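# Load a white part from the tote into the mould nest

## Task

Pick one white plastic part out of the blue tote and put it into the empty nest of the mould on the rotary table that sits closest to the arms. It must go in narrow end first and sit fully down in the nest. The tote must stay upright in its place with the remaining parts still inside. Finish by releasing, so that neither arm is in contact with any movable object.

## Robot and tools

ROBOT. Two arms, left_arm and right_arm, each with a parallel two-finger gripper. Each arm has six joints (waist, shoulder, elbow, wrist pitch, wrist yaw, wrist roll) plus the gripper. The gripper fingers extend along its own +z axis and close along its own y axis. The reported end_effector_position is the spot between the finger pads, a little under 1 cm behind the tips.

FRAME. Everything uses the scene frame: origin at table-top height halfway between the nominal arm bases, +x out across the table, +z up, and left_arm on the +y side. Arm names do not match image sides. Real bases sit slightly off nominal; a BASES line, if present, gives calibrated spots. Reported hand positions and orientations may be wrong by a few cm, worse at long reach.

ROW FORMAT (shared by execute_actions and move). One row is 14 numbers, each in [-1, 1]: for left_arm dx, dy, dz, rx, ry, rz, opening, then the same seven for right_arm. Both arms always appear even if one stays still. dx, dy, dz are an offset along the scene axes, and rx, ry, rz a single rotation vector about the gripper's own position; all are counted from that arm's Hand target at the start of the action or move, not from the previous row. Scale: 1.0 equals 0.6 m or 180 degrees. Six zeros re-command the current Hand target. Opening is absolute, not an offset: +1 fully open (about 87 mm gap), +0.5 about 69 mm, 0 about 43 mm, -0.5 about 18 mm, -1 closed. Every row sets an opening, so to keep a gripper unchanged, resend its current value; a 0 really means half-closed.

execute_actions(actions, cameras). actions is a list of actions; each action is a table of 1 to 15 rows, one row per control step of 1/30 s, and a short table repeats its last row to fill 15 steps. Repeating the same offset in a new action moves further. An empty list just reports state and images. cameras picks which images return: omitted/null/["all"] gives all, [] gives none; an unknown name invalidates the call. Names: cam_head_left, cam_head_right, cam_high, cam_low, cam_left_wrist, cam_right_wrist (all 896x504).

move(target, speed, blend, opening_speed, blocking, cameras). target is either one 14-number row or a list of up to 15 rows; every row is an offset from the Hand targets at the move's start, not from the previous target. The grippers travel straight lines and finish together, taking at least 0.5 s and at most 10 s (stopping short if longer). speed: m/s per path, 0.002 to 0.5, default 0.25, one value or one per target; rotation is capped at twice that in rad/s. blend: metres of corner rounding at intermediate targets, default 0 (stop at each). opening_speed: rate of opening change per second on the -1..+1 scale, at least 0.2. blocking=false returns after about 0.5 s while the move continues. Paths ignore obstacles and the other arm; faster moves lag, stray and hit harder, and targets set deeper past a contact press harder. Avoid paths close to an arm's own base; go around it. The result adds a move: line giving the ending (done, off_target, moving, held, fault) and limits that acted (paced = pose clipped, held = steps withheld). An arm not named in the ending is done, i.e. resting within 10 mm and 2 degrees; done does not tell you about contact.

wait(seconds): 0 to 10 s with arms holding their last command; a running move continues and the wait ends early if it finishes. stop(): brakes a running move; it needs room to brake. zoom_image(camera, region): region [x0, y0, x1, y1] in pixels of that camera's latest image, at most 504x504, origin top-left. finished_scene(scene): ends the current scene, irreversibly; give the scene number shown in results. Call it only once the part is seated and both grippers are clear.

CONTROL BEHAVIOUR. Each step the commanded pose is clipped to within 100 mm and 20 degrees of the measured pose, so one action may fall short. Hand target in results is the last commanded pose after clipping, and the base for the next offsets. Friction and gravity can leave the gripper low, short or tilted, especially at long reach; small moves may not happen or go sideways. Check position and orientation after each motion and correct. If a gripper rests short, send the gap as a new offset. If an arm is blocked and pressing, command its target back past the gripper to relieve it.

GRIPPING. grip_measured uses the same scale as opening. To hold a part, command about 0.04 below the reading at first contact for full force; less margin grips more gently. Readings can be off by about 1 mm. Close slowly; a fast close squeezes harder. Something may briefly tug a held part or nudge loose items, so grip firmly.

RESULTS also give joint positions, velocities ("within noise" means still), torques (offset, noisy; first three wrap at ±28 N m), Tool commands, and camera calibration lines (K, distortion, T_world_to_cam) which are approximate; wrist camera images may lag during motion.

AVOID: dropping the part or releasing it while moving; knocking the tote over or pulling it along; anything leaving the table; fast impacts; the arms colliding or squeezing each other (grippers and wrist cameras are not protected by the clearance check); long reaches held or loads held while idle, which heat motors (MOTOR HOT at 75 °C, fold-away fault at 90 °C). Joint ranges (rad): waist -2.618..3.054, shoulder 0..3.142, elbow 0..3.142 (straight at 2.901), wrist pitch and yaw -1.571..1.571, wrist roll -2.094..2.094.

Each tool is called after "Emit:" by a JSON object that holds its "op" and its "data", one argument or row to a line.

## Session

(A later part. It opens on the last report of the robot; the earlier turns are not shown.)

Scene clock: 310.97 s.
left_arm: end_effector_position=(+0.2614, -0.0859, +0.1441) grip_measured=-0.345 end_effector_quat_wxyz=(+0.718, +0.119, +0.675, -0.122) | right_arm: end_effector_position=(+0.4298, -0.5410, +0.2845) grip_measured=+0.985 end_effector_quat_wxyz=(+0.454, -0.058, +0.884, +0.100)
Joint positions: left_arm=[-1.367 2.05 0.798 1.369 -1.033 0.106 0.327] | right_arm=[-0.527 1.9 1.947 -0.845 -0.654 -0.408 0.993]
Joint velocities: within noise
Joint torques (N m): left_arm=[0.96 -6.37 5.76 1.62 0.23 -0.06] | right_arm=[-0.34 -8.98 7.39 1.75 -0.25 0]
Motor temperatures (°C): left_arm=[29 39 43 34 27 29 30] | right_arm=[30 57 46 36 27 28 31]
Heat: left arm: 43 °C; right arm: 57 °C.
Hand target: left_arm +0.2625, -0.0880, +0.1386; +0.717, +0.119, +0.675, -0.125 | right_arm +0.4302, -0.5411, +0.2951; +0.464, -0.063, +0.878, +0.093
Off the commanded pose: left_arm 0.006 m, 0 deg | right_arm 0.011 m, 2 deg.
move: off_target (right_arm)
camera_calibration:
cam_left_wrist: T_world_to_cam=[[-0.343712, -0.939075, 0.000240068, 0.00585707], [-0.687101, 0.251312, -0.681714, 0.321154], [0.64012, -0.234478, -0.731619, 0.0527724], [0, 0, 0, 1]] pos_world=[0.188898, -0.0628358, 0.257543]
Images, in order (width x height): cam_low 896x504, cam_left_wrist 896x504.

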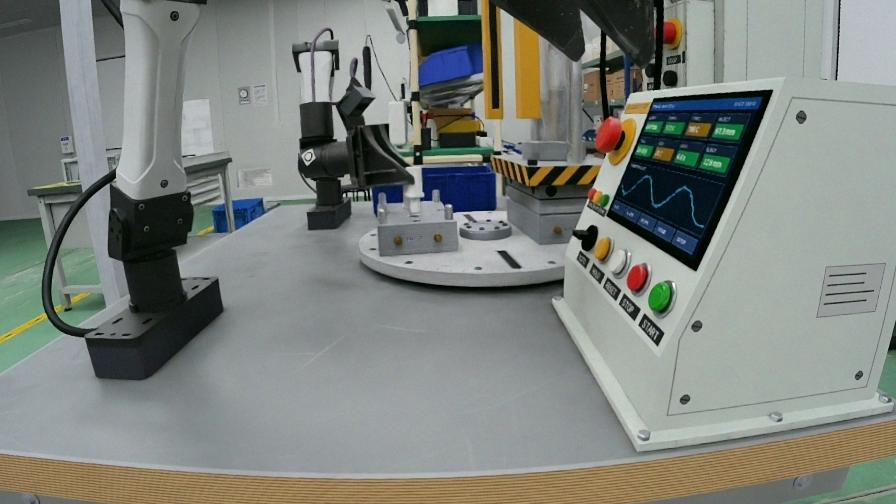

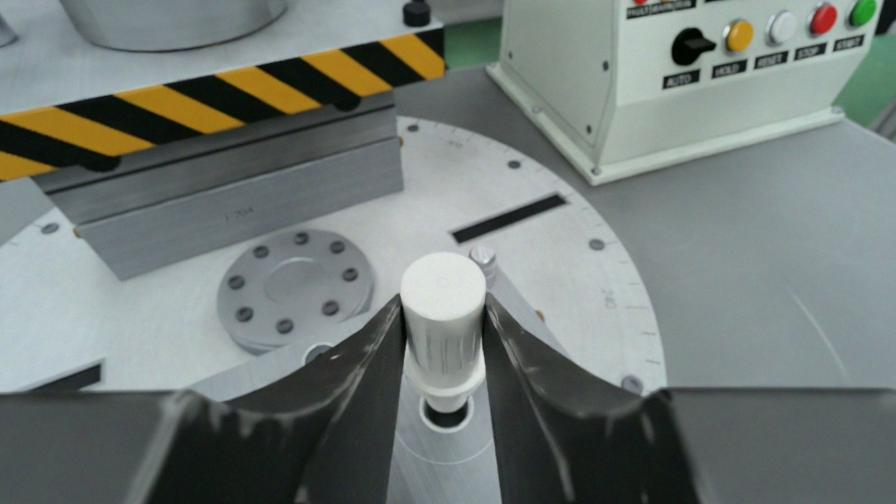

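Emit:
{"op": "move", "data": {
  "target": [-0.004,0.0025,-0.004,0,0,0,-0.5,0,0,0,0,0,0,1],
  "speed": 0.03,
  "cameras": ["cam_left_wrist","cam_low"]
}}

Emit:
{"op": "zoom_image", "data": {
  "camera": "cam_left_wrist",
  "region": [380, 300, 520, 480]
}}

Emit:
{"op": "zoom_image", "data": {
  "camera": "cam_low",
  "region": [385, 145, 445, 235]
}}

Scene clock: 321.50 s.
left_arm: end_effector_position=(+0.2615, -0.0862, +0.1466) grip_measured=-0.345 end_effector_quat_wxyz=(+0.719, +0.114, +0.673, -0.127) | right_arm: end_effector_position=(+0.4298, -0.5410, +0.2845) grip_measured=+0.985 end_effector_quat_wxyz=(+0.454, -0.058, +0.884, +0.100)
Joint positions: left_arm=[-1.367 2.05 0.798 1.384 -1.033 0.106 0.327] | right_arm=[-0.527 1.9 1.947 -0.845 -0.654 -0.408 0.993]
Joint velocities: within noise
Joint torques (N m): left_arm=[0.47 -6.01 4.78 1.65 0.19 -0.05] | right_arm=[-0.43 -8.92 7.17 1.76 -0.23 0]
Motor temperatures (°C): left_arm=[29 40 43 34 27 29 30] | right_arm=[30 57 46 36 27 28 31]
Heat: left arm: 43 °C; right arm: 57 °C.
Hand target: left_arm +0.2601, -0.0865, +0.1362; +0.717, +0.119, +0.675, -0.125 | right_arm +0.4302, -0.5411, +0.2951; +0.464, -0.063, +0.878, +0.093
Off the commanded pose: left_arm 0.010 m, 1 deg | right_arm 0.011 m, 2 deg.
move: off_target (right_arm)
camera_calibration:
cam_left_wrist: T_world_to_cam=[[-0.343731, -0.938974, 0.0133068, 0.00367779], [-0.685111, 0.241058, -0.687397, 0.322411], [0.64224, -0.245397, -0.72616, 0.0521941], [0, 0, 0, 1]] pos_world=[0.188631, -0.0614582, 0.259477]
Images, in order (width x height): cam_low 896x504, cam_left_wrist 896x504.

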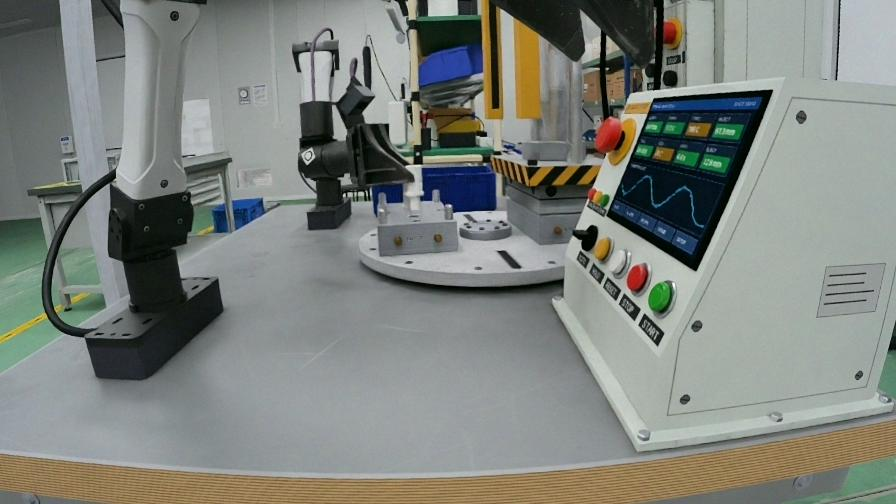

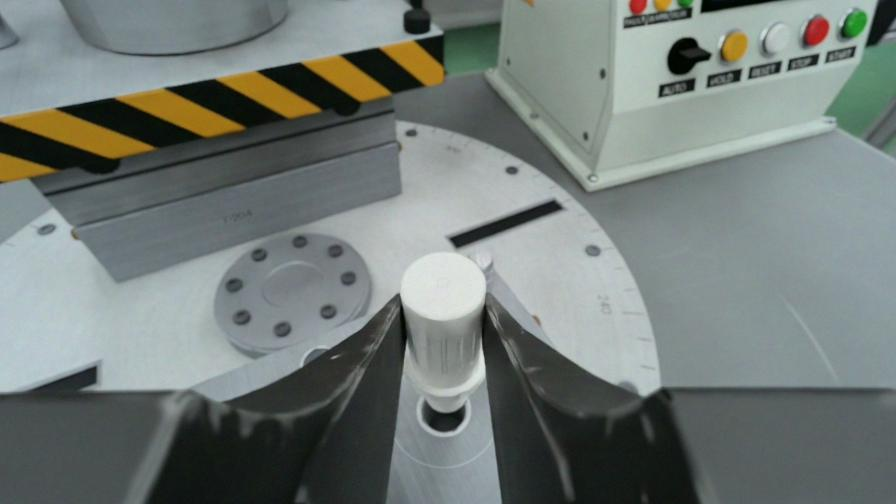

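Scaled by 2.800 from the camera's 896x504 image, which has a finer 1280x720 frame.

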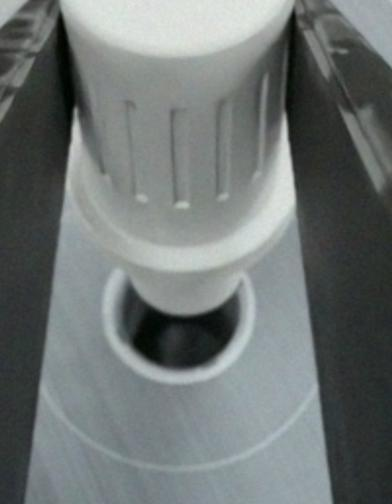

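Scaled by 5.600 from the camera's 896x504 image, which has a finer 1280x720 frame.

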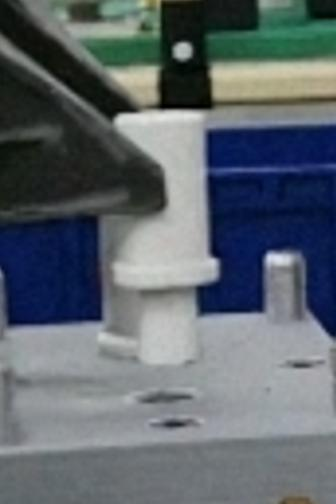

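Emit:
{"op": "move", "data": {
  "target": [
    [0.0,0.018,0.06,0,0,0,-0.5,0,0,0,0,0,0,1],
    [0.005,-0.0013,0.013,0,0,0,-0.5,0,0,0,0,0,0,1]
  ],
  "speed": 0.05,
  "cameras": ["cam_left_wrist","cam_low"]
}}

Emit:
{"op": "zoom_image", "data": {
  "camera": "cam_left_wrist",
  "region": [380, 300, 520, 480]
}}

Emit:
{"op": "zoom_image", "data": {
  "camera": "cam_low",
  "region": [385, 145, 445, 235]
}}

Scene clock: 339.53 s.
left_arm: end_effector_position=(+0.2604, -0.0805, +0.1428) grip_measured=-0.345 end_effector_quat_wxyz=(+0.715, +0.126, +0.678, -0.115) | right_arm: end_effector_position=(+0.4298, -0.5410, +0.2845) grip_measured=+0.985 end_effector_quat_wxyz=(+0.454, -0.058, +0.884, +0.100)
Joint positions: left_arm=[-1.367 2.03 0.777 1.349 -1.033 0.106 0.327] | right_arm=[-0.527 1.9 1.947 -0.845 -0.654 -0.408 0.993]
Joint velocities: within noise
Joint torques (N m): left_arm=[1.13 -6.39 7.61 1.63 0.25 -0.06] | right_arm=[-0.25 -8.98 7.38 1.74 -0.22 0.01]
Motor temperatures (°C): left_arm=[29 40 42 35 27 29 30] | right_arm=[30 57 46 36 27 28 31]
Heat: left arm: 42 °C; right arm: 57 °C.
Hand target: left_arm +0.2631, -0.0872, +0.1439; +0.717, +0.119, +0.675, -0.125 | right_arm +0.4302, -0.5411, +0.2951; +0.464, -0.063, +0.878, +0.093
Off the commanded pose: left_arm 0.007 m, 1 deg | right_arm 0.011 m, 2 deg.
move: off_target (right_arm)
camera_calibration:
cam_left_wrist: T_world_to_cam=[[-0.343748, -0.938888, -0.0180528, 0.0131469], [-0.68986, 0.265523, -0.673491, 0.318918], [0.637127, -0.219057, -0.738975, 0.0568208], [0, 0, 0, 1]] pos_world=[0.188326, -0.0598895, 0.257015]
Images, in order (width x height): cam_low 896x504, cam_left_wrist 896x504.

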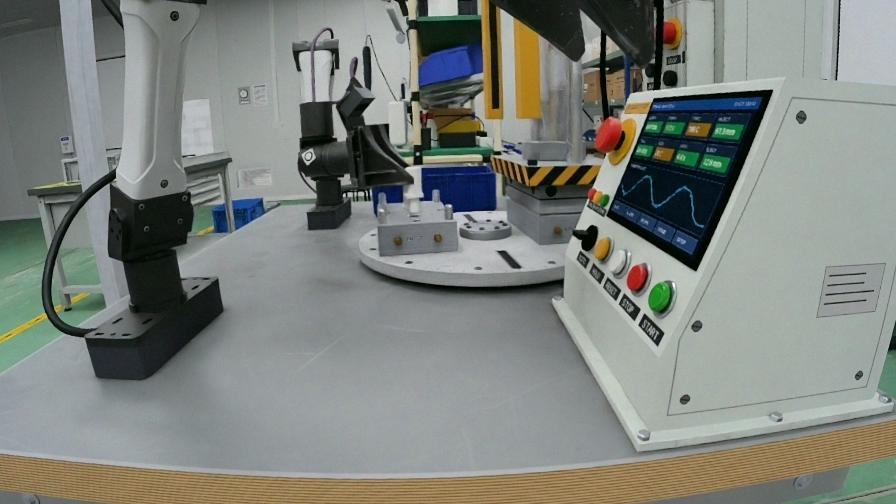

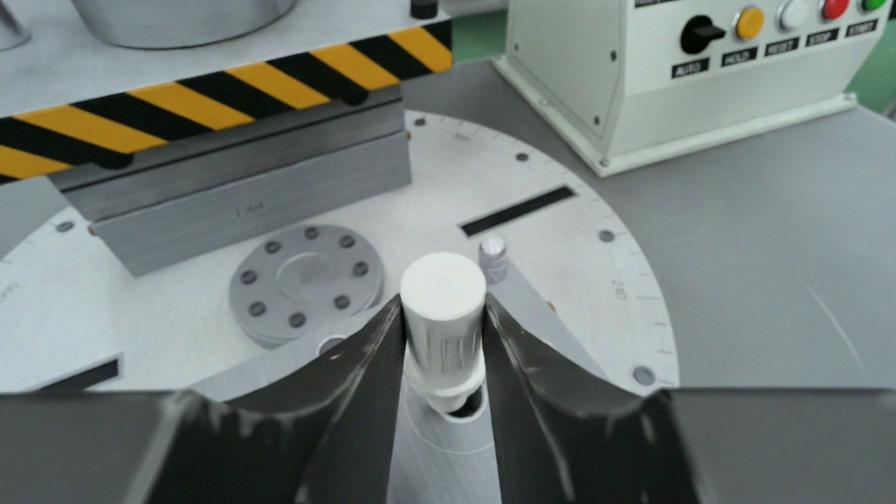

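Scaled by 2.800 from the camera's 896x504 image, which has a finer 1280x720 frame.

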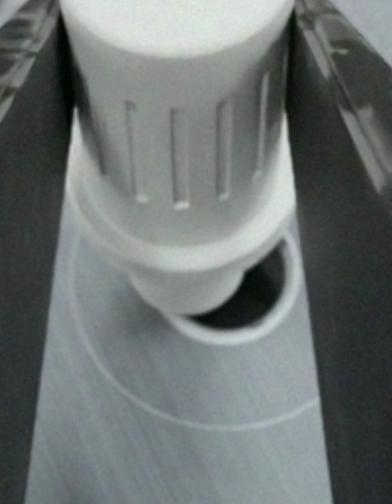

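Scaled by 5.600 from the camera's 896x504 image, which has a finer 1280x720 frame.

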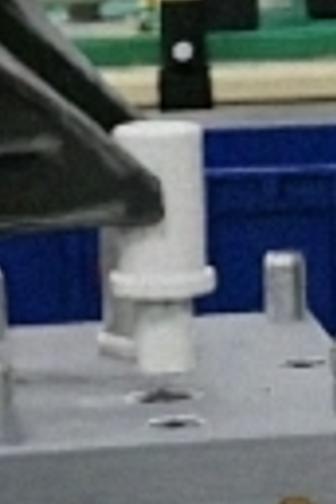

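Emit:
{"op": "move", "data": {
  "target": [0,-0.008,-0.003,0,0,0,-0.5,0,0,0,0,0,0,1],
  "speed": 0.03,
  "cameras": ["cam_left_wrist","cam_low"]
}}

Emit:
{"op": "zoom_image", "data": {
  "camera": "cam_left_wrist",
  "region": [380, 300, 520, 480]
}}

Emit:
{"op": "zoom_image", "data": {
  "camera": "cam_low",
  "region": [385, 145, 445, 235]
}}

Scene clock: 353.90 s.
left_arm: end_effector_position=(+0.2614, -0.0860, +0.1433) grip_measured=-0.345 end_effector_quat_wxyz=(+0.716, +0.123, +0.677, -0.118) | right_arm: end_effector_position=(+0.4298, -0.5410, +0.2845) grip_measured=+0.985 end_effector_quat_wxyz=(+0.454, -0.058, +0.884, +0.100)
Joint positions: left_arm=[-1.367 2.046 0.8 1.35 -1.033 0.106 0.327] | right_arm=[-0.527 1.9 1.947 -0.845 -0.654 -0.408 0.993]
Joint velocities: within noise
Joint torques (N m): left_arm=[0.92 -6.35 7.42 1.6 0.22 -0.05] | right_arm=[-0.35 -9.03 7.32 1.76 -0.24 0.01]
Motor temperatures (°C): left_arm=[29 40 42 35 27 29 30] | right_arm=[30 58 46 36 27 28 31]
Heat: left arm: 42 °C; right arm: 58 °C.
Hand target: left_arm +0.2631, -0.0920, +0.1421; +0.717, +0.119, +0.675, -0.125 | right_arm +0.4302, -0.5411, +0.2951; +0.464, -0.063, +0.878, +0.093
Off the commanded pose: left_arm 0.006 m, 1 deg | right_arm 0.011 m, 2 deg.
move: off_target (right_arm)
camera_calibration:
cam_left_wrist: T_world_to_cam=[[-0.343724, -0.939012, -0.0105402, 0.00731459], [-0.688731, 0.259707, -0.676906, 0.321125], [0.63836, -0.225409, -0.735994, 0.0540307], [0, 0, 0, 1]] pos_world=[0.189192, -0.0643511, 0.257215]
Images, in order (width x height): cam_low 896x504, cam_left_wrist 896x504.

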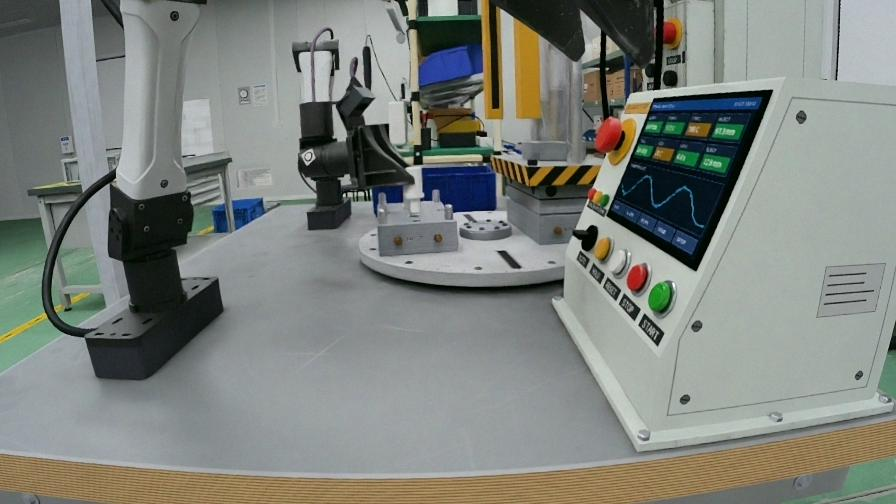

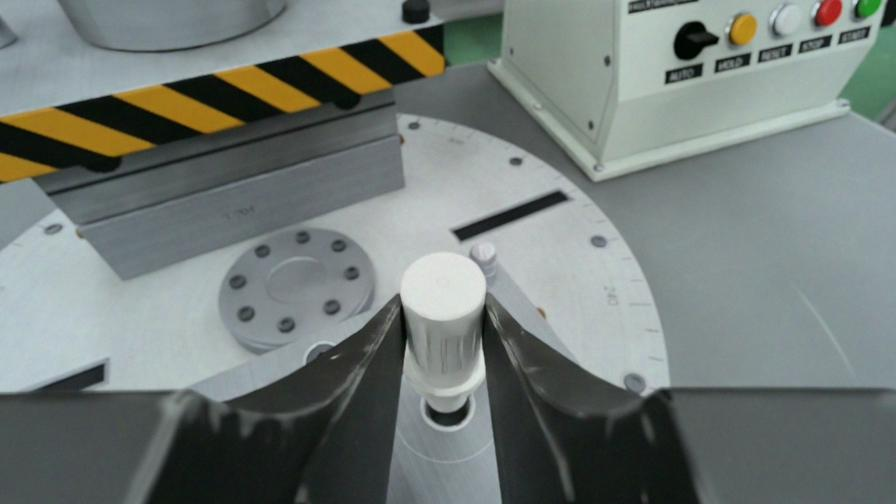

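Scaled by 2.800 from the camera's 896x504 image, which has a finer 1280x720 frame.

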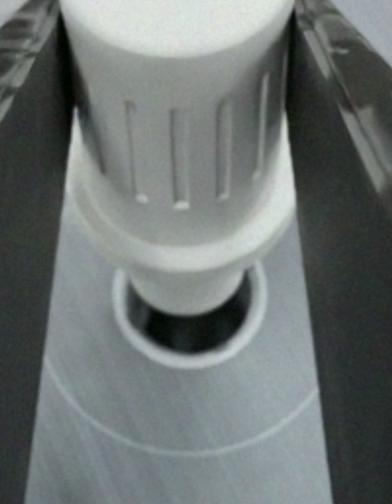

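Scaled by 5.600 from the camera's 896x504 image, which has a finer 1280x720 frame.

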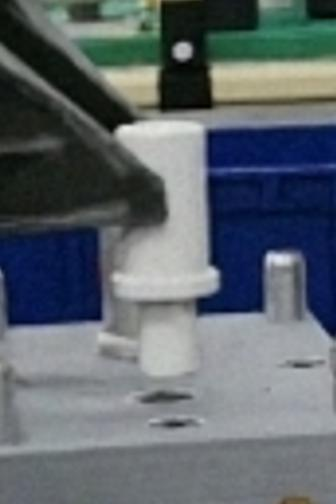

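Emit:
{"op": "move", "data": {
  "target": [-0.005,0.0,-0.024,0,0,0,-0.5,0,0,0,0,0,0,1],
  "speed": 0.03,
  "cameras": ["cam_left_wrist","cam_low"]
}}

Emit:
{"op": "zoom_image", "data": {
  "camera": "cam_left_wrist",
  "region": [380, 300, 520, 480]
}}

Emit:
{"op": "zoom_image", "data": {
  "camera": "cam_low",
  "region": [385, 145, 445, 235]
}}

Scene clock: 368.17 s.
left_arm: end_effector_position=(+0.2624, -0.0850, +0.1349) grip_measured=-0.345 end_effector_quat_wxyz=(+0.719, +0.111, +0.675, -0.121) | right_arm: end_effector_position=(+0.4298, -0.5410, +0.2845) grip_measured=+0.985 end_effector_quat_wxyz=(+0.454, -0.058, +0.884, +0.100)
Joint positions: left_arm=[-1.367 2.093 0.8 1.42 -1.046 0.106 0.327] | right_arm=[-0.527 1.9 1.947 -0.845 -0.654 -0.408 0.993]
Joint velocities: within noise
Joint torques (N m): left_arm=[0.24 -6.01 6.56 1.49 0.28 -0.03] | right_arm=[-0.36 -9.05 7.34 1.75 -0.24 -0.02]
Motor temperatures (°C): left_arm=[29 40 42 35 27 29 30] | right_arm=[30 58 46 36 27 28 31]
Heat: left arm: 42 °C; right arm: 58 °C.
Hand target: left_arm +0.2601, -0.0920, +0.1277; +0.717, +0.119, +0.675, -0.125 | right_arm +0.4302, -0.5411, +0.2951; +0.464, -0.063, +0.878, +0.093
Off the commanded pose: left_arm 0.010 m, 1 deg | right_arm 0.011 m, 2 deg.
move: off_target (right_arm)
camera_calibration:
cam_left_wrist: T_world_to_cam=[[-0.331239, -0.943495, 0.00992463, 0.00206434], [-0.690073, 0.235068, -0.684502, 0.315107], [0.643491, -0.233582, -0.728944, 0.0444344], [0, 0, 0, 1]] pos_world=[0.189537, -0.0617448, 0.248061]
Images, in order (width x height): cam_low 896x504, cam_left_wrist 896x504.

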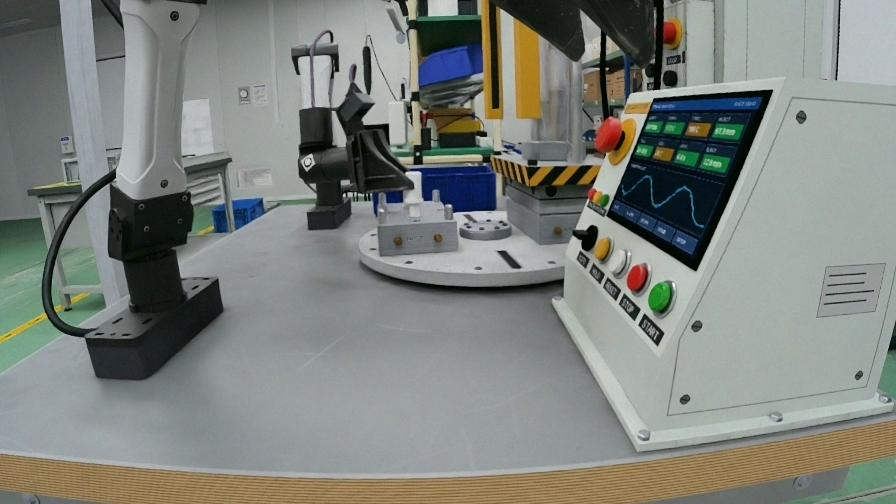

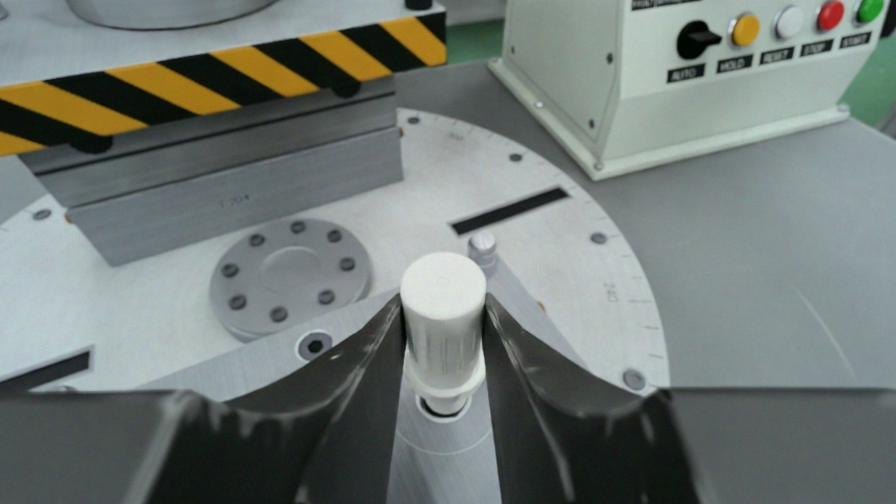

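Scaled by 2.800 from the camera's 896x504 image, which has a finer 1280x720 frame.

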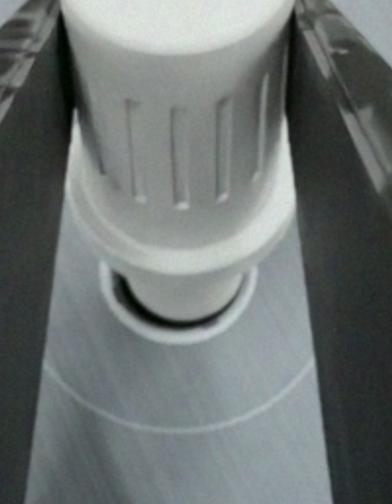

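Scaled by 5.600 from the camera's 896x504 image, which has a finer 1280x720 frame.

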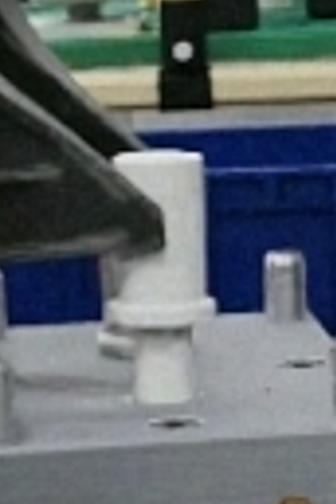

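Emit:
{"op": "move", "data": {
  "target": [0.0,0.006,-0.012,0,0,0,-0.5,0,0,0,0,0,0,1],
  "speed": 0.03,
  "cameras": ["cam_left_wrist","cam_low"]
}}

Emit:
{"op": "zoom_image", "data": {
  "camera": "cam_left_wrist",
  "region": [380, 300, 520, 480]
}}

Emit:
{"op": "zoom_image", "data": {
  "camera": "cam_low",
  "region": [385, 145, 445, 235]
}}

Scene clock: 378.63 s.
left_arm: end_effector_position=(+0.2630, -0.0843, +0.1347) grip_measured=-0.345 end_effector_quat_wxyz=(+0.723, +0.101, +0.672, -0.126) | right_arm: end_effector_position=(+0.4298, -0.5410, +0.2845) grip_measured=+0.985 end_effector_quat_wxyz=(+0.454, -0.058, +0.884, +0.100)
Joint positions: left_arm=[-1.367 2.109 0.8 1.462 -1.054 0.11 0.327] | right_arm=[-0.527 1.9 1.947 -0.845 -0.654 -0.408 0.993]
Joint velocities: within noise
Joint torques (N m): left_arm=[0.36 -5.75 4.78 1.4 0.39 -0.08] | right_arm=[-0.4 -8.92 7.45 1.77 -0.23 -0.02]
Motor temperatures (°C): left_arm=[29 40 41 35 27 29 30] | right_arm=[30 58 46 36 27 28 31]
Heat: left arm: 41 °C; right arm: 58 °C.
Hand target: left_arm +0.2601, -0.0884, +0.1205; +0.717, +0.119, +0.675, -0.125 | right_arm +0.4302, -0.5411, +0.2951; +0.464, -0.063, +0.878, +0.093
Off the commanded pose: left_arm 0.015 m, 2 deg | right_arm 0.011 m, 2 deg.
move: off_target (left_arm, right_arm)
camera_calibration:
cam_left_wrist: T_world_to_cam=[[-0.324312, -0.945493, 0.0293905, -0.00166668], [-0.688139, 0.214491, -0.693151, 0.31416], [0.649066, -0.245022, -0.720193, 0.04056], [0, 0, 0, 1]] pos_world=[0.189319, -0.0590222, 0.24702]
Images, in order (width x height): cam_low 896x504, cam_left_wrist 896x504.

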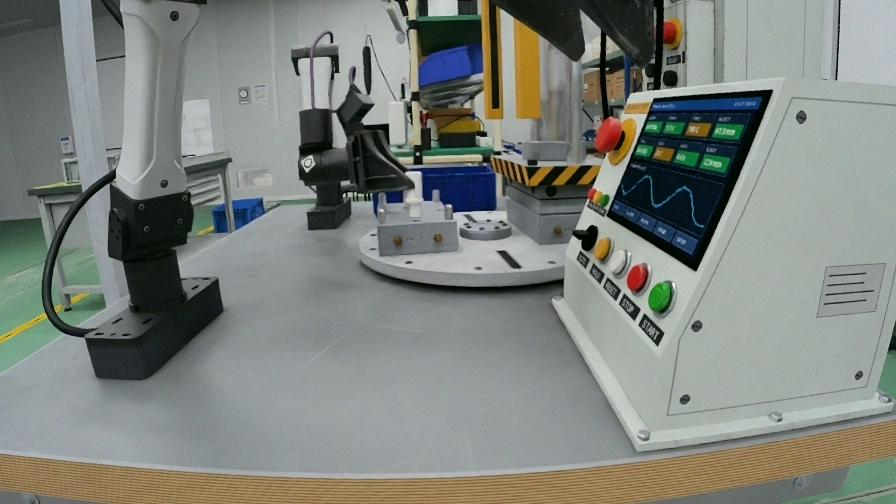

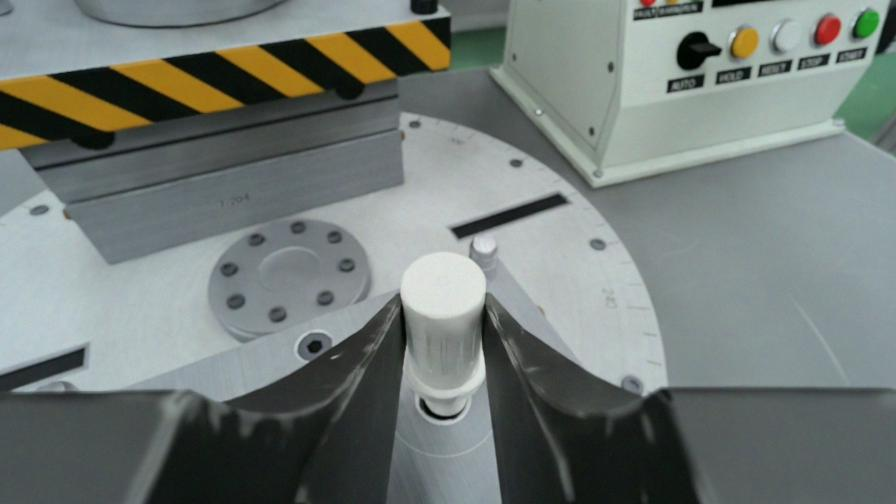

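Scaled by 2.800 from the camera's 896x504 image, which has a finer 1280x720 frame.

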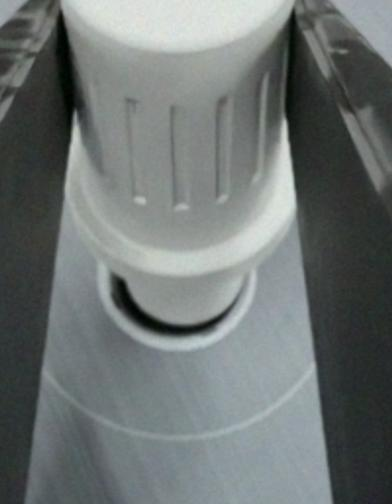

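Scaled by 5.600 from the camera's 896x504 image, which has a finer 1280x720 frame.

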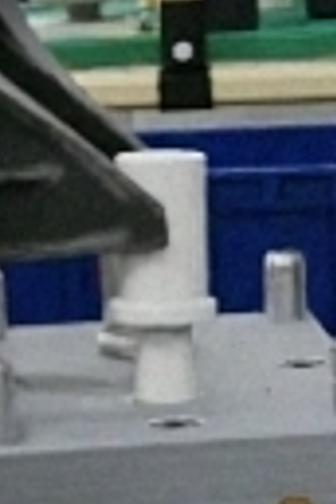

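Emit:
{"op": "move", "data": {
  "target": [0.0,0.002,0.033,0.0104,-0.0038,0,-0.5,0,0,0,0,0,0,1],
  "speed": 0.04,
  "cameras": ["cam_left_wrist","cam_low"]
}}

Emit:
{"op": "zoom_image", "data": {
  "camera": "cam_left_wrist",
  "region": [380, 300, 520, 480]
}}

Emit:
{"op": "zoom_image", "data": {
  "camera": "cam_low",
  "region": [385, 145, 445, 235]
}}

Scene clock: 406.80 s.
left_arm: end_effector_position=(+0.2618, -0.0851, +0.1346) grip_measured=-0.345 end_effector_quat_wxyz=(+0.721, +0.121, +0.673, -0.114) | right_arm: end_effector_position=(+0.4298, -0.5410, +0.2845) grip_measured=+0.985 end_effector_quat_wxyz=(+0.454, -0.058, +0.884, +0.100)
Joint positions: left_arm=[-1.369 2.095 0.8 1.424 -1.042 0.132 0.327] | right_arm=[-0.527 1.9 1.947 -0.845 -0.654 -0.408 0.993]
Joint velocities: within noise
Joint torques (N m): left_arm=[0.44 -10.1 5.22 1.1 0.29 0.09] | right_arm=[-0.35 -9.02 7.25 1.73 -0.22 0.02]
Motor temperatures (°C): left_arm=[29 39 41 34 27 29 30] | right_arm=[30 58 46 36 27 28 31]
Heat: left arm: 41 °C; right arm: 58 °C.
Hand target: left_arm +0.2601, -0.0873, +0.1404; +0.719, +0.132, +0.673, -0.114 | right_arm +0.4302, -0.5411, +0.2951; +0.464, -0.063, +0.878, +0.093
Off the commanded pose: left_arm 0.006 m, 1 deg | right_arm 0.011 m, 2 deg.
move: off_target (right_arm)
camera_calibration:
cam_left_wrist: T_world_to_cam=[[-0.335038, -0.942098, -0.0141814, 0.00609202], [-0.682813, 0.253145, -0.685335, 0.314269], [0.649242, -0.21993, -0.72809, 0.044123], [0, 0, 0, 1]] pos_world=[0.187981, -0.0641123, 0.247591]
Images, in order (width x height): cam_low 896x504, cam_left_wrist 896x504.

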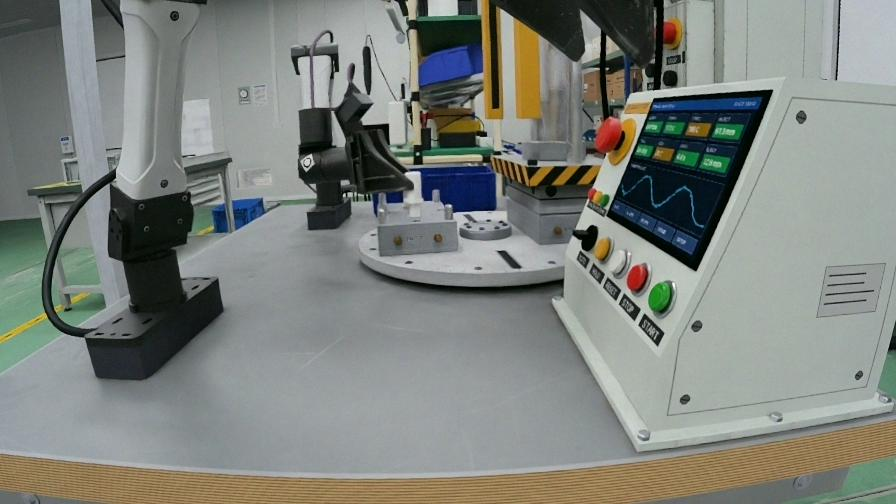

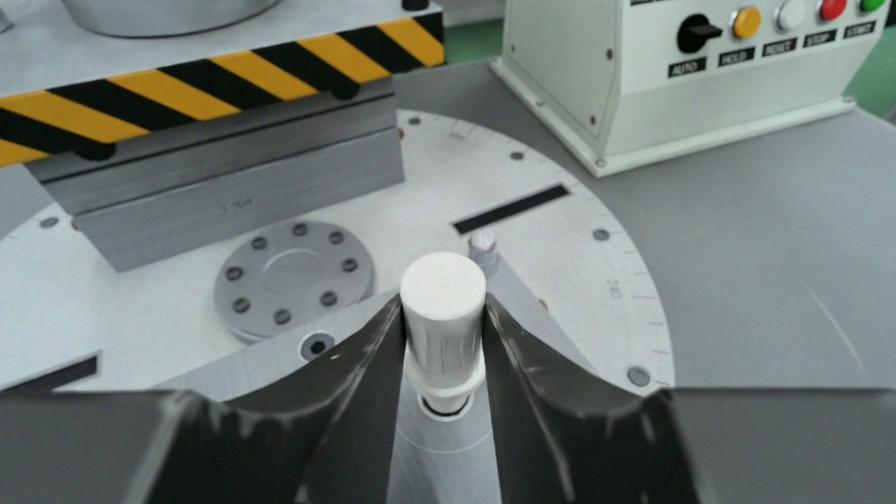

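Scaled by 2.800 from the camera's 896x504 image, which has a finer 1280x720 frame.

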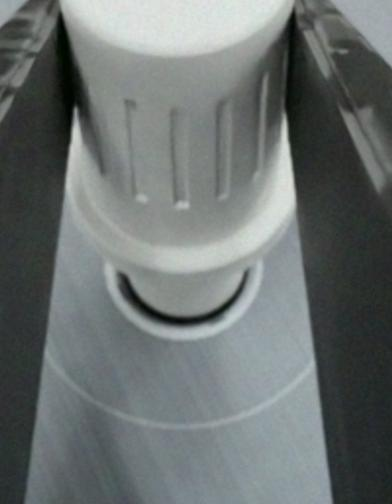

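Scaled by 5.600 from the camera's 896x504 image, which has a finer 1280x720 frame.

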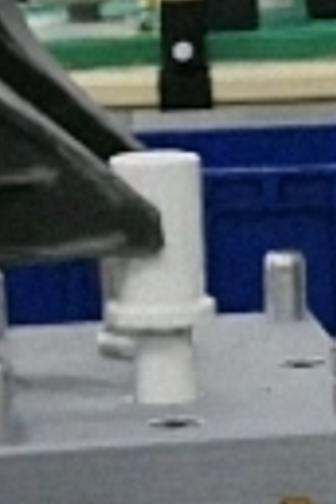

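Emit:
{"op": "move", "data": {
  "target": [0.0,0.002,-0.034,0,0,0,-0.5,0,0,0,0,0,0,1],
  "speed": 0.03,
  "cameras": ["cam_left_wrist","cam_low"]
}}

Emit:
{"op": "zoom_image", "data": {
  "camera": "cam_left_wrist",
  "region": [380, 300, 520, 480]
}}

Emit:
{"op": "zoom_image", "data": {
  "camera": "cam_low",
  "region": [385, 145, 445, 235]
}}

Scene clock: 415.13 s.
left_arm: end_effector_position=(+0.2621, -0.0852, +0.1346) grip_measured=-0.345 end_effector_quat_wxyz=(+0.724, +0.115, +0.670, -0.119) | right_arm: end_effector_position=(+0.4298, -0.5410, +0.2845) grip_measured=+0.985 end_effector_quat_wxyz=(+0.454, -0.058, +0.884, +0.100)
Joint positions: left_arm=[-1.369 2.11 0.8 1.464 -1.044 0.14 0.327] | right_arm=[-0.527 1.9 1.947 -0.845 -0.654 -0.408 0.993]
Joint velocities: within noise
Joint torques (N m): left_arm=[0.51 -5.94 4.22 1.43 0.32 -0.06] | right_arm=[-0.39 -8.99 7.45 1.76 -0.24 -0.02]
Motor temperatures (°C): left_arm=[29 42 40 34 27 29 30] | right_arm=[30 59 46 36 27 28 31]
Heat: left arm: 42 °C; right arm: 59 °C.
Hand target: left_arm +0.2601, -0.0860, +0.1198; +0.719, +0.132, +0.673, -0.114 | right_arm +0.4302, -0.5411, +0.2951; +0.464, -0.063, +0.878, +0.093
Off the commanded pose: left_arm 0.015 m, 2 deg | right_arm 0.011 m, 2 deg.
move: off_target (left_arm, right_arm)
camera_calibration:
cam_left_wrist: T_world_to_cam=[[-0.333354, -0.942801, -0.00141387, 0.00393402], [-0.67828, 0.240866, -0.694204, 0.313438], [0.654837, -0.230457, -0.719777, 0.04046], [0, 0, 0, 1]] pos_world=[0.187415, -0.0624633, 0.246718]
Images, in order (width x height): cam_low 896x504, cam_left_wrist 896x504.

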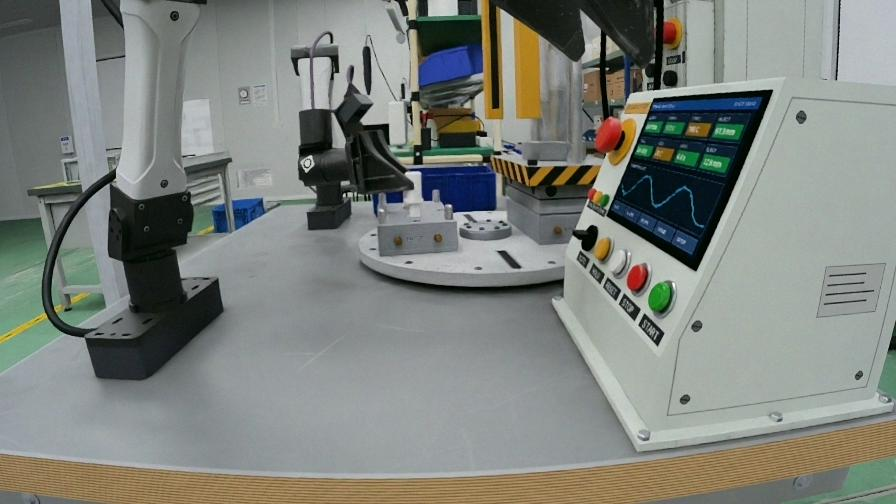

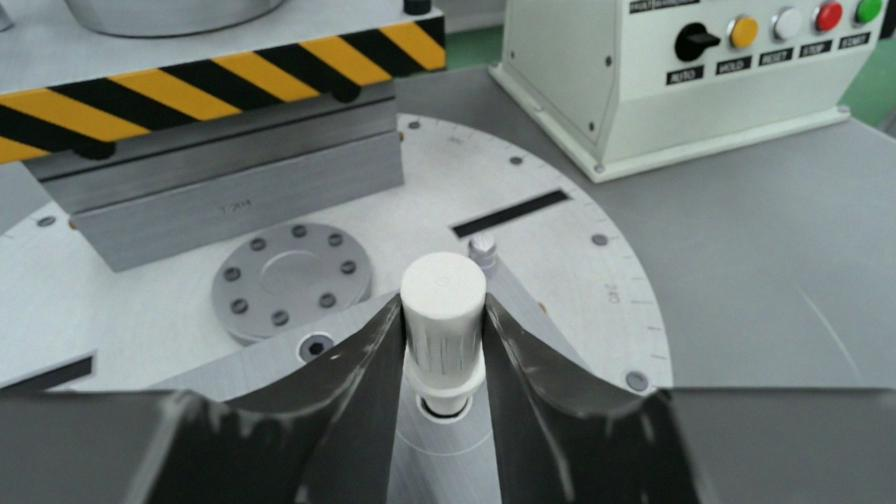

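Scaled by 2.800 from the camera's 896x504 image, which has a finer 1280x720 frame.

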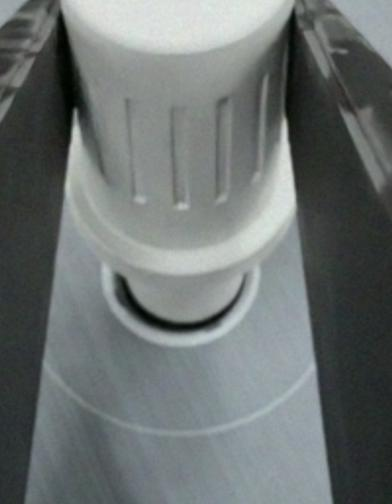

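Scaled by 5.600 from the camera's 896x504 image, which has a finer 1280x720 frame.

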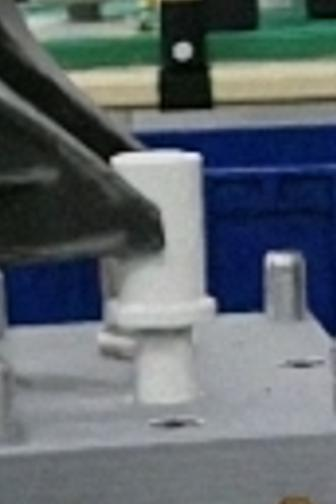

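Emit:
{"op": "move", "data": {
  "target": [0.001,0.010,0.015,0.004,-0.0015,0,-0.5,0,0,0,0,0,0,1],
  "speed": 0.03,
  "cameras": ["cam_left_wrist","cam_low"]
}}

Emit:
{"op": "zoom_image", "data": {
  "camera": "cam_left_wrist",
  "region": [380, 300, 520, 480]
}}

Scene clock: 429.80 s.
left_arm: end_effector_position=(+0.2603, -0.0839, +0.1298) grip_measured=-0.345 end_effector_quat_wxyz=(+0.722, +0.128, +0.670, -0.118) | right_arm: end_effector_position=(+0.4298, -0.5410, +0.2845) grip_measured=+0.985 end_effector_quat_wxyz=(+0.454, -0.058, +0.884, +0.100)
Joint positions: left_arm=[-1.369 2.11 0.783 1.463 -1.026 0.141 0.327] | right_arm=[-0.527 1.9 1.947 -0.845 -0.654 -0.408 0.993]
Joint velocities: within noise
Joint torques (N m): left_arm=[0.94 -9.17 3.74 1.29 0.17 0.1] | right_arm=[-0.28 -8.95 7.28 1.75 -0.2 0]
Motor temperatures (°C): left_arm=[29 41 40 35 27 29 30] | right_arm=[30 59 46 36 27 28 31]
Heat: left arm: 41 °C; right arm: 59 °C.
Hand target: left_arm +0.2607, -0.0800, +0.1289; +0.720, +0.136, +0.672, -0.109 | right_arm +0.4302, -0.5411, +0.2951; +0.464, -0.063, +0.878, +0.093
Off the commanded pose: left_arm 0.004 m, 2 deg | right_arm 0.011 m, 2 deg.
move: off_target (right_arm)
camera_calibration:
cam_left_wrist: T_world_to_cam=[[-0.349956, -0.936554, -0.01992, 0.0117593], [-0.674225, 0.266582, -0.688734, 0.309049], [0.650347, -0.227596, -0.724741, 0.0405405], [0, 0, 0, 1]] pos_world=[0.186119, -0.062147, 0.242468]
Images, in order (width x height): cam_low 896x504, cam_left_wrist 896x504.

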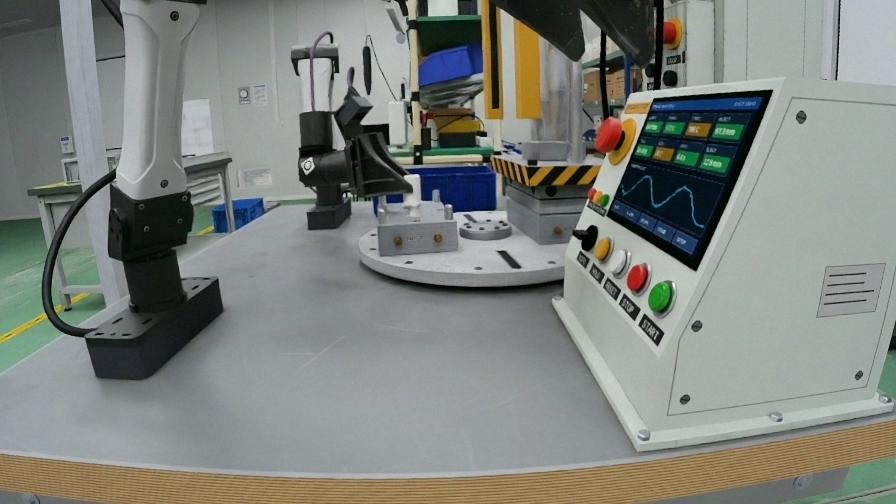

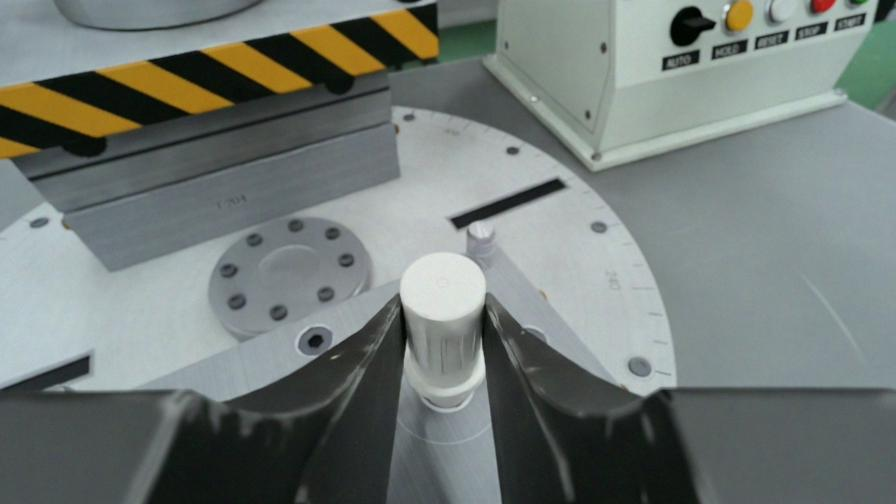

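Scaled by 2.800 from the camera's 896x504 image, which has a finer 1280x720 frame.

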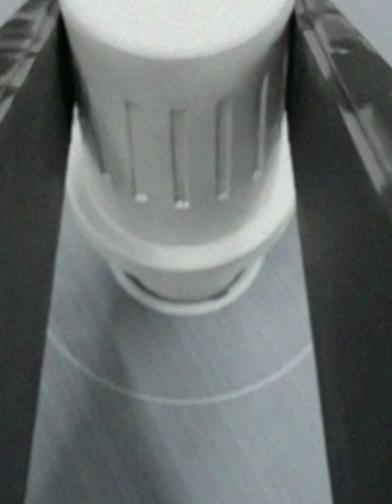

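Emit:
{"op": "move", "data": {
  "target": [0.0,-0.004,-0.03,0,0,0,-0.5,0,0,0,0,0,0,1],
  "speed": 0.03,
  "cameras": ["cam_left_wrist","cam_low"]
}}

Emit:
{"op": "zoom_image", "data": {
  "camera": "cam_low",
  "region": [385, 145, 445, 235]
}}

Scene clock: 437.67 s.
left_arm: end_effector_position=(+0.2601, -0.0844, +0.1198) grip_measured=-0.345 end_effector_quat_wxyz=(+0.721, +0.130, +0.670, -0.118) | right_arm: end_effector_position=(+0.4298, -0.5410, +0.2845) grip_measured=+0.985 end_effector_quat_wxyz=(+0.454, -0.058, +0.884, +0.100)
Joint positions: left_arm=[-1.369 2.148 0.783 1.496 -1.022 0.141 0.327] | right_arm=[-0.527 1.9 1.947 -0.845 -0.654 -0.408 0.993]
Joint velocities: within noise
Joint torques (N m): left_arm=[0.79 -6.49 4.55 1.59 0.12 0.08] | right_arm=[-0.28 -8.96 7.47 1.77 -0.24 0.03]
Motor temperatures (°C): left_arm=[29 41 40 35 27 29 30] | right_arm=[30 59 47 36 27 28 31]
Heat: left arm: 41 °C; right arm: 59 °C.
Hand target: left_arm +0.2607, -0.0824, +0.1109; +0.720, +0.136, +0.672, -0.109 | right_arm +0.4302, -0.5411, +0.2951; +0.464, -0.063, +0.878, +0.093
Off the commanded pose: left_arm 0.009 m, 1 deg | right_arm 0.011 m, 2 deg.
move: off_target (right_arm)
camera_calibration:
cam_left_wrist: T_world_to_cam=[[-0.353147, -0.935275, -0.0234104, 0.0124333], [-0.673498, 0.271512, -0.687518, 0.302206], [0.649375, -0.227028, -0.72579, 0.0337564], [0, 0, 0, 1]] pos_world=[0.186005, -0.0627605, 0.232563]
Images, in order (width x height): cam_low 896x504, cam_left_wrist 896x504.

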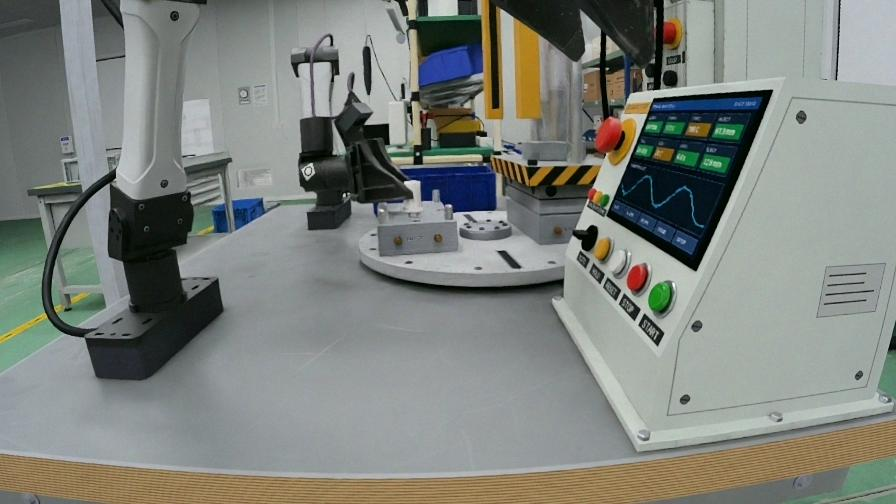

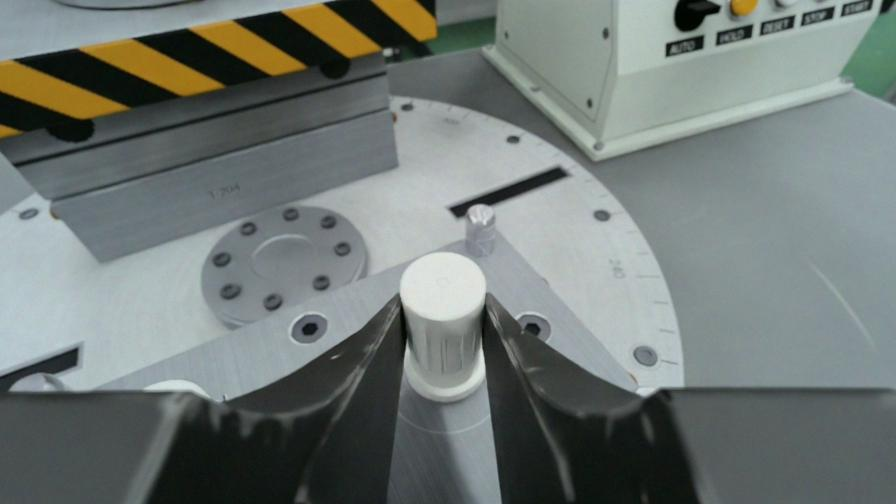

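Scaled by 5.600 from the camera's 896x504 image, which has a finer 1280x720 frame.

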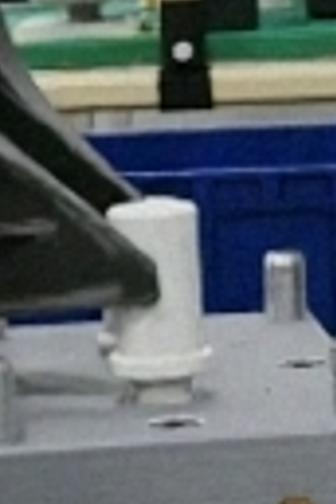

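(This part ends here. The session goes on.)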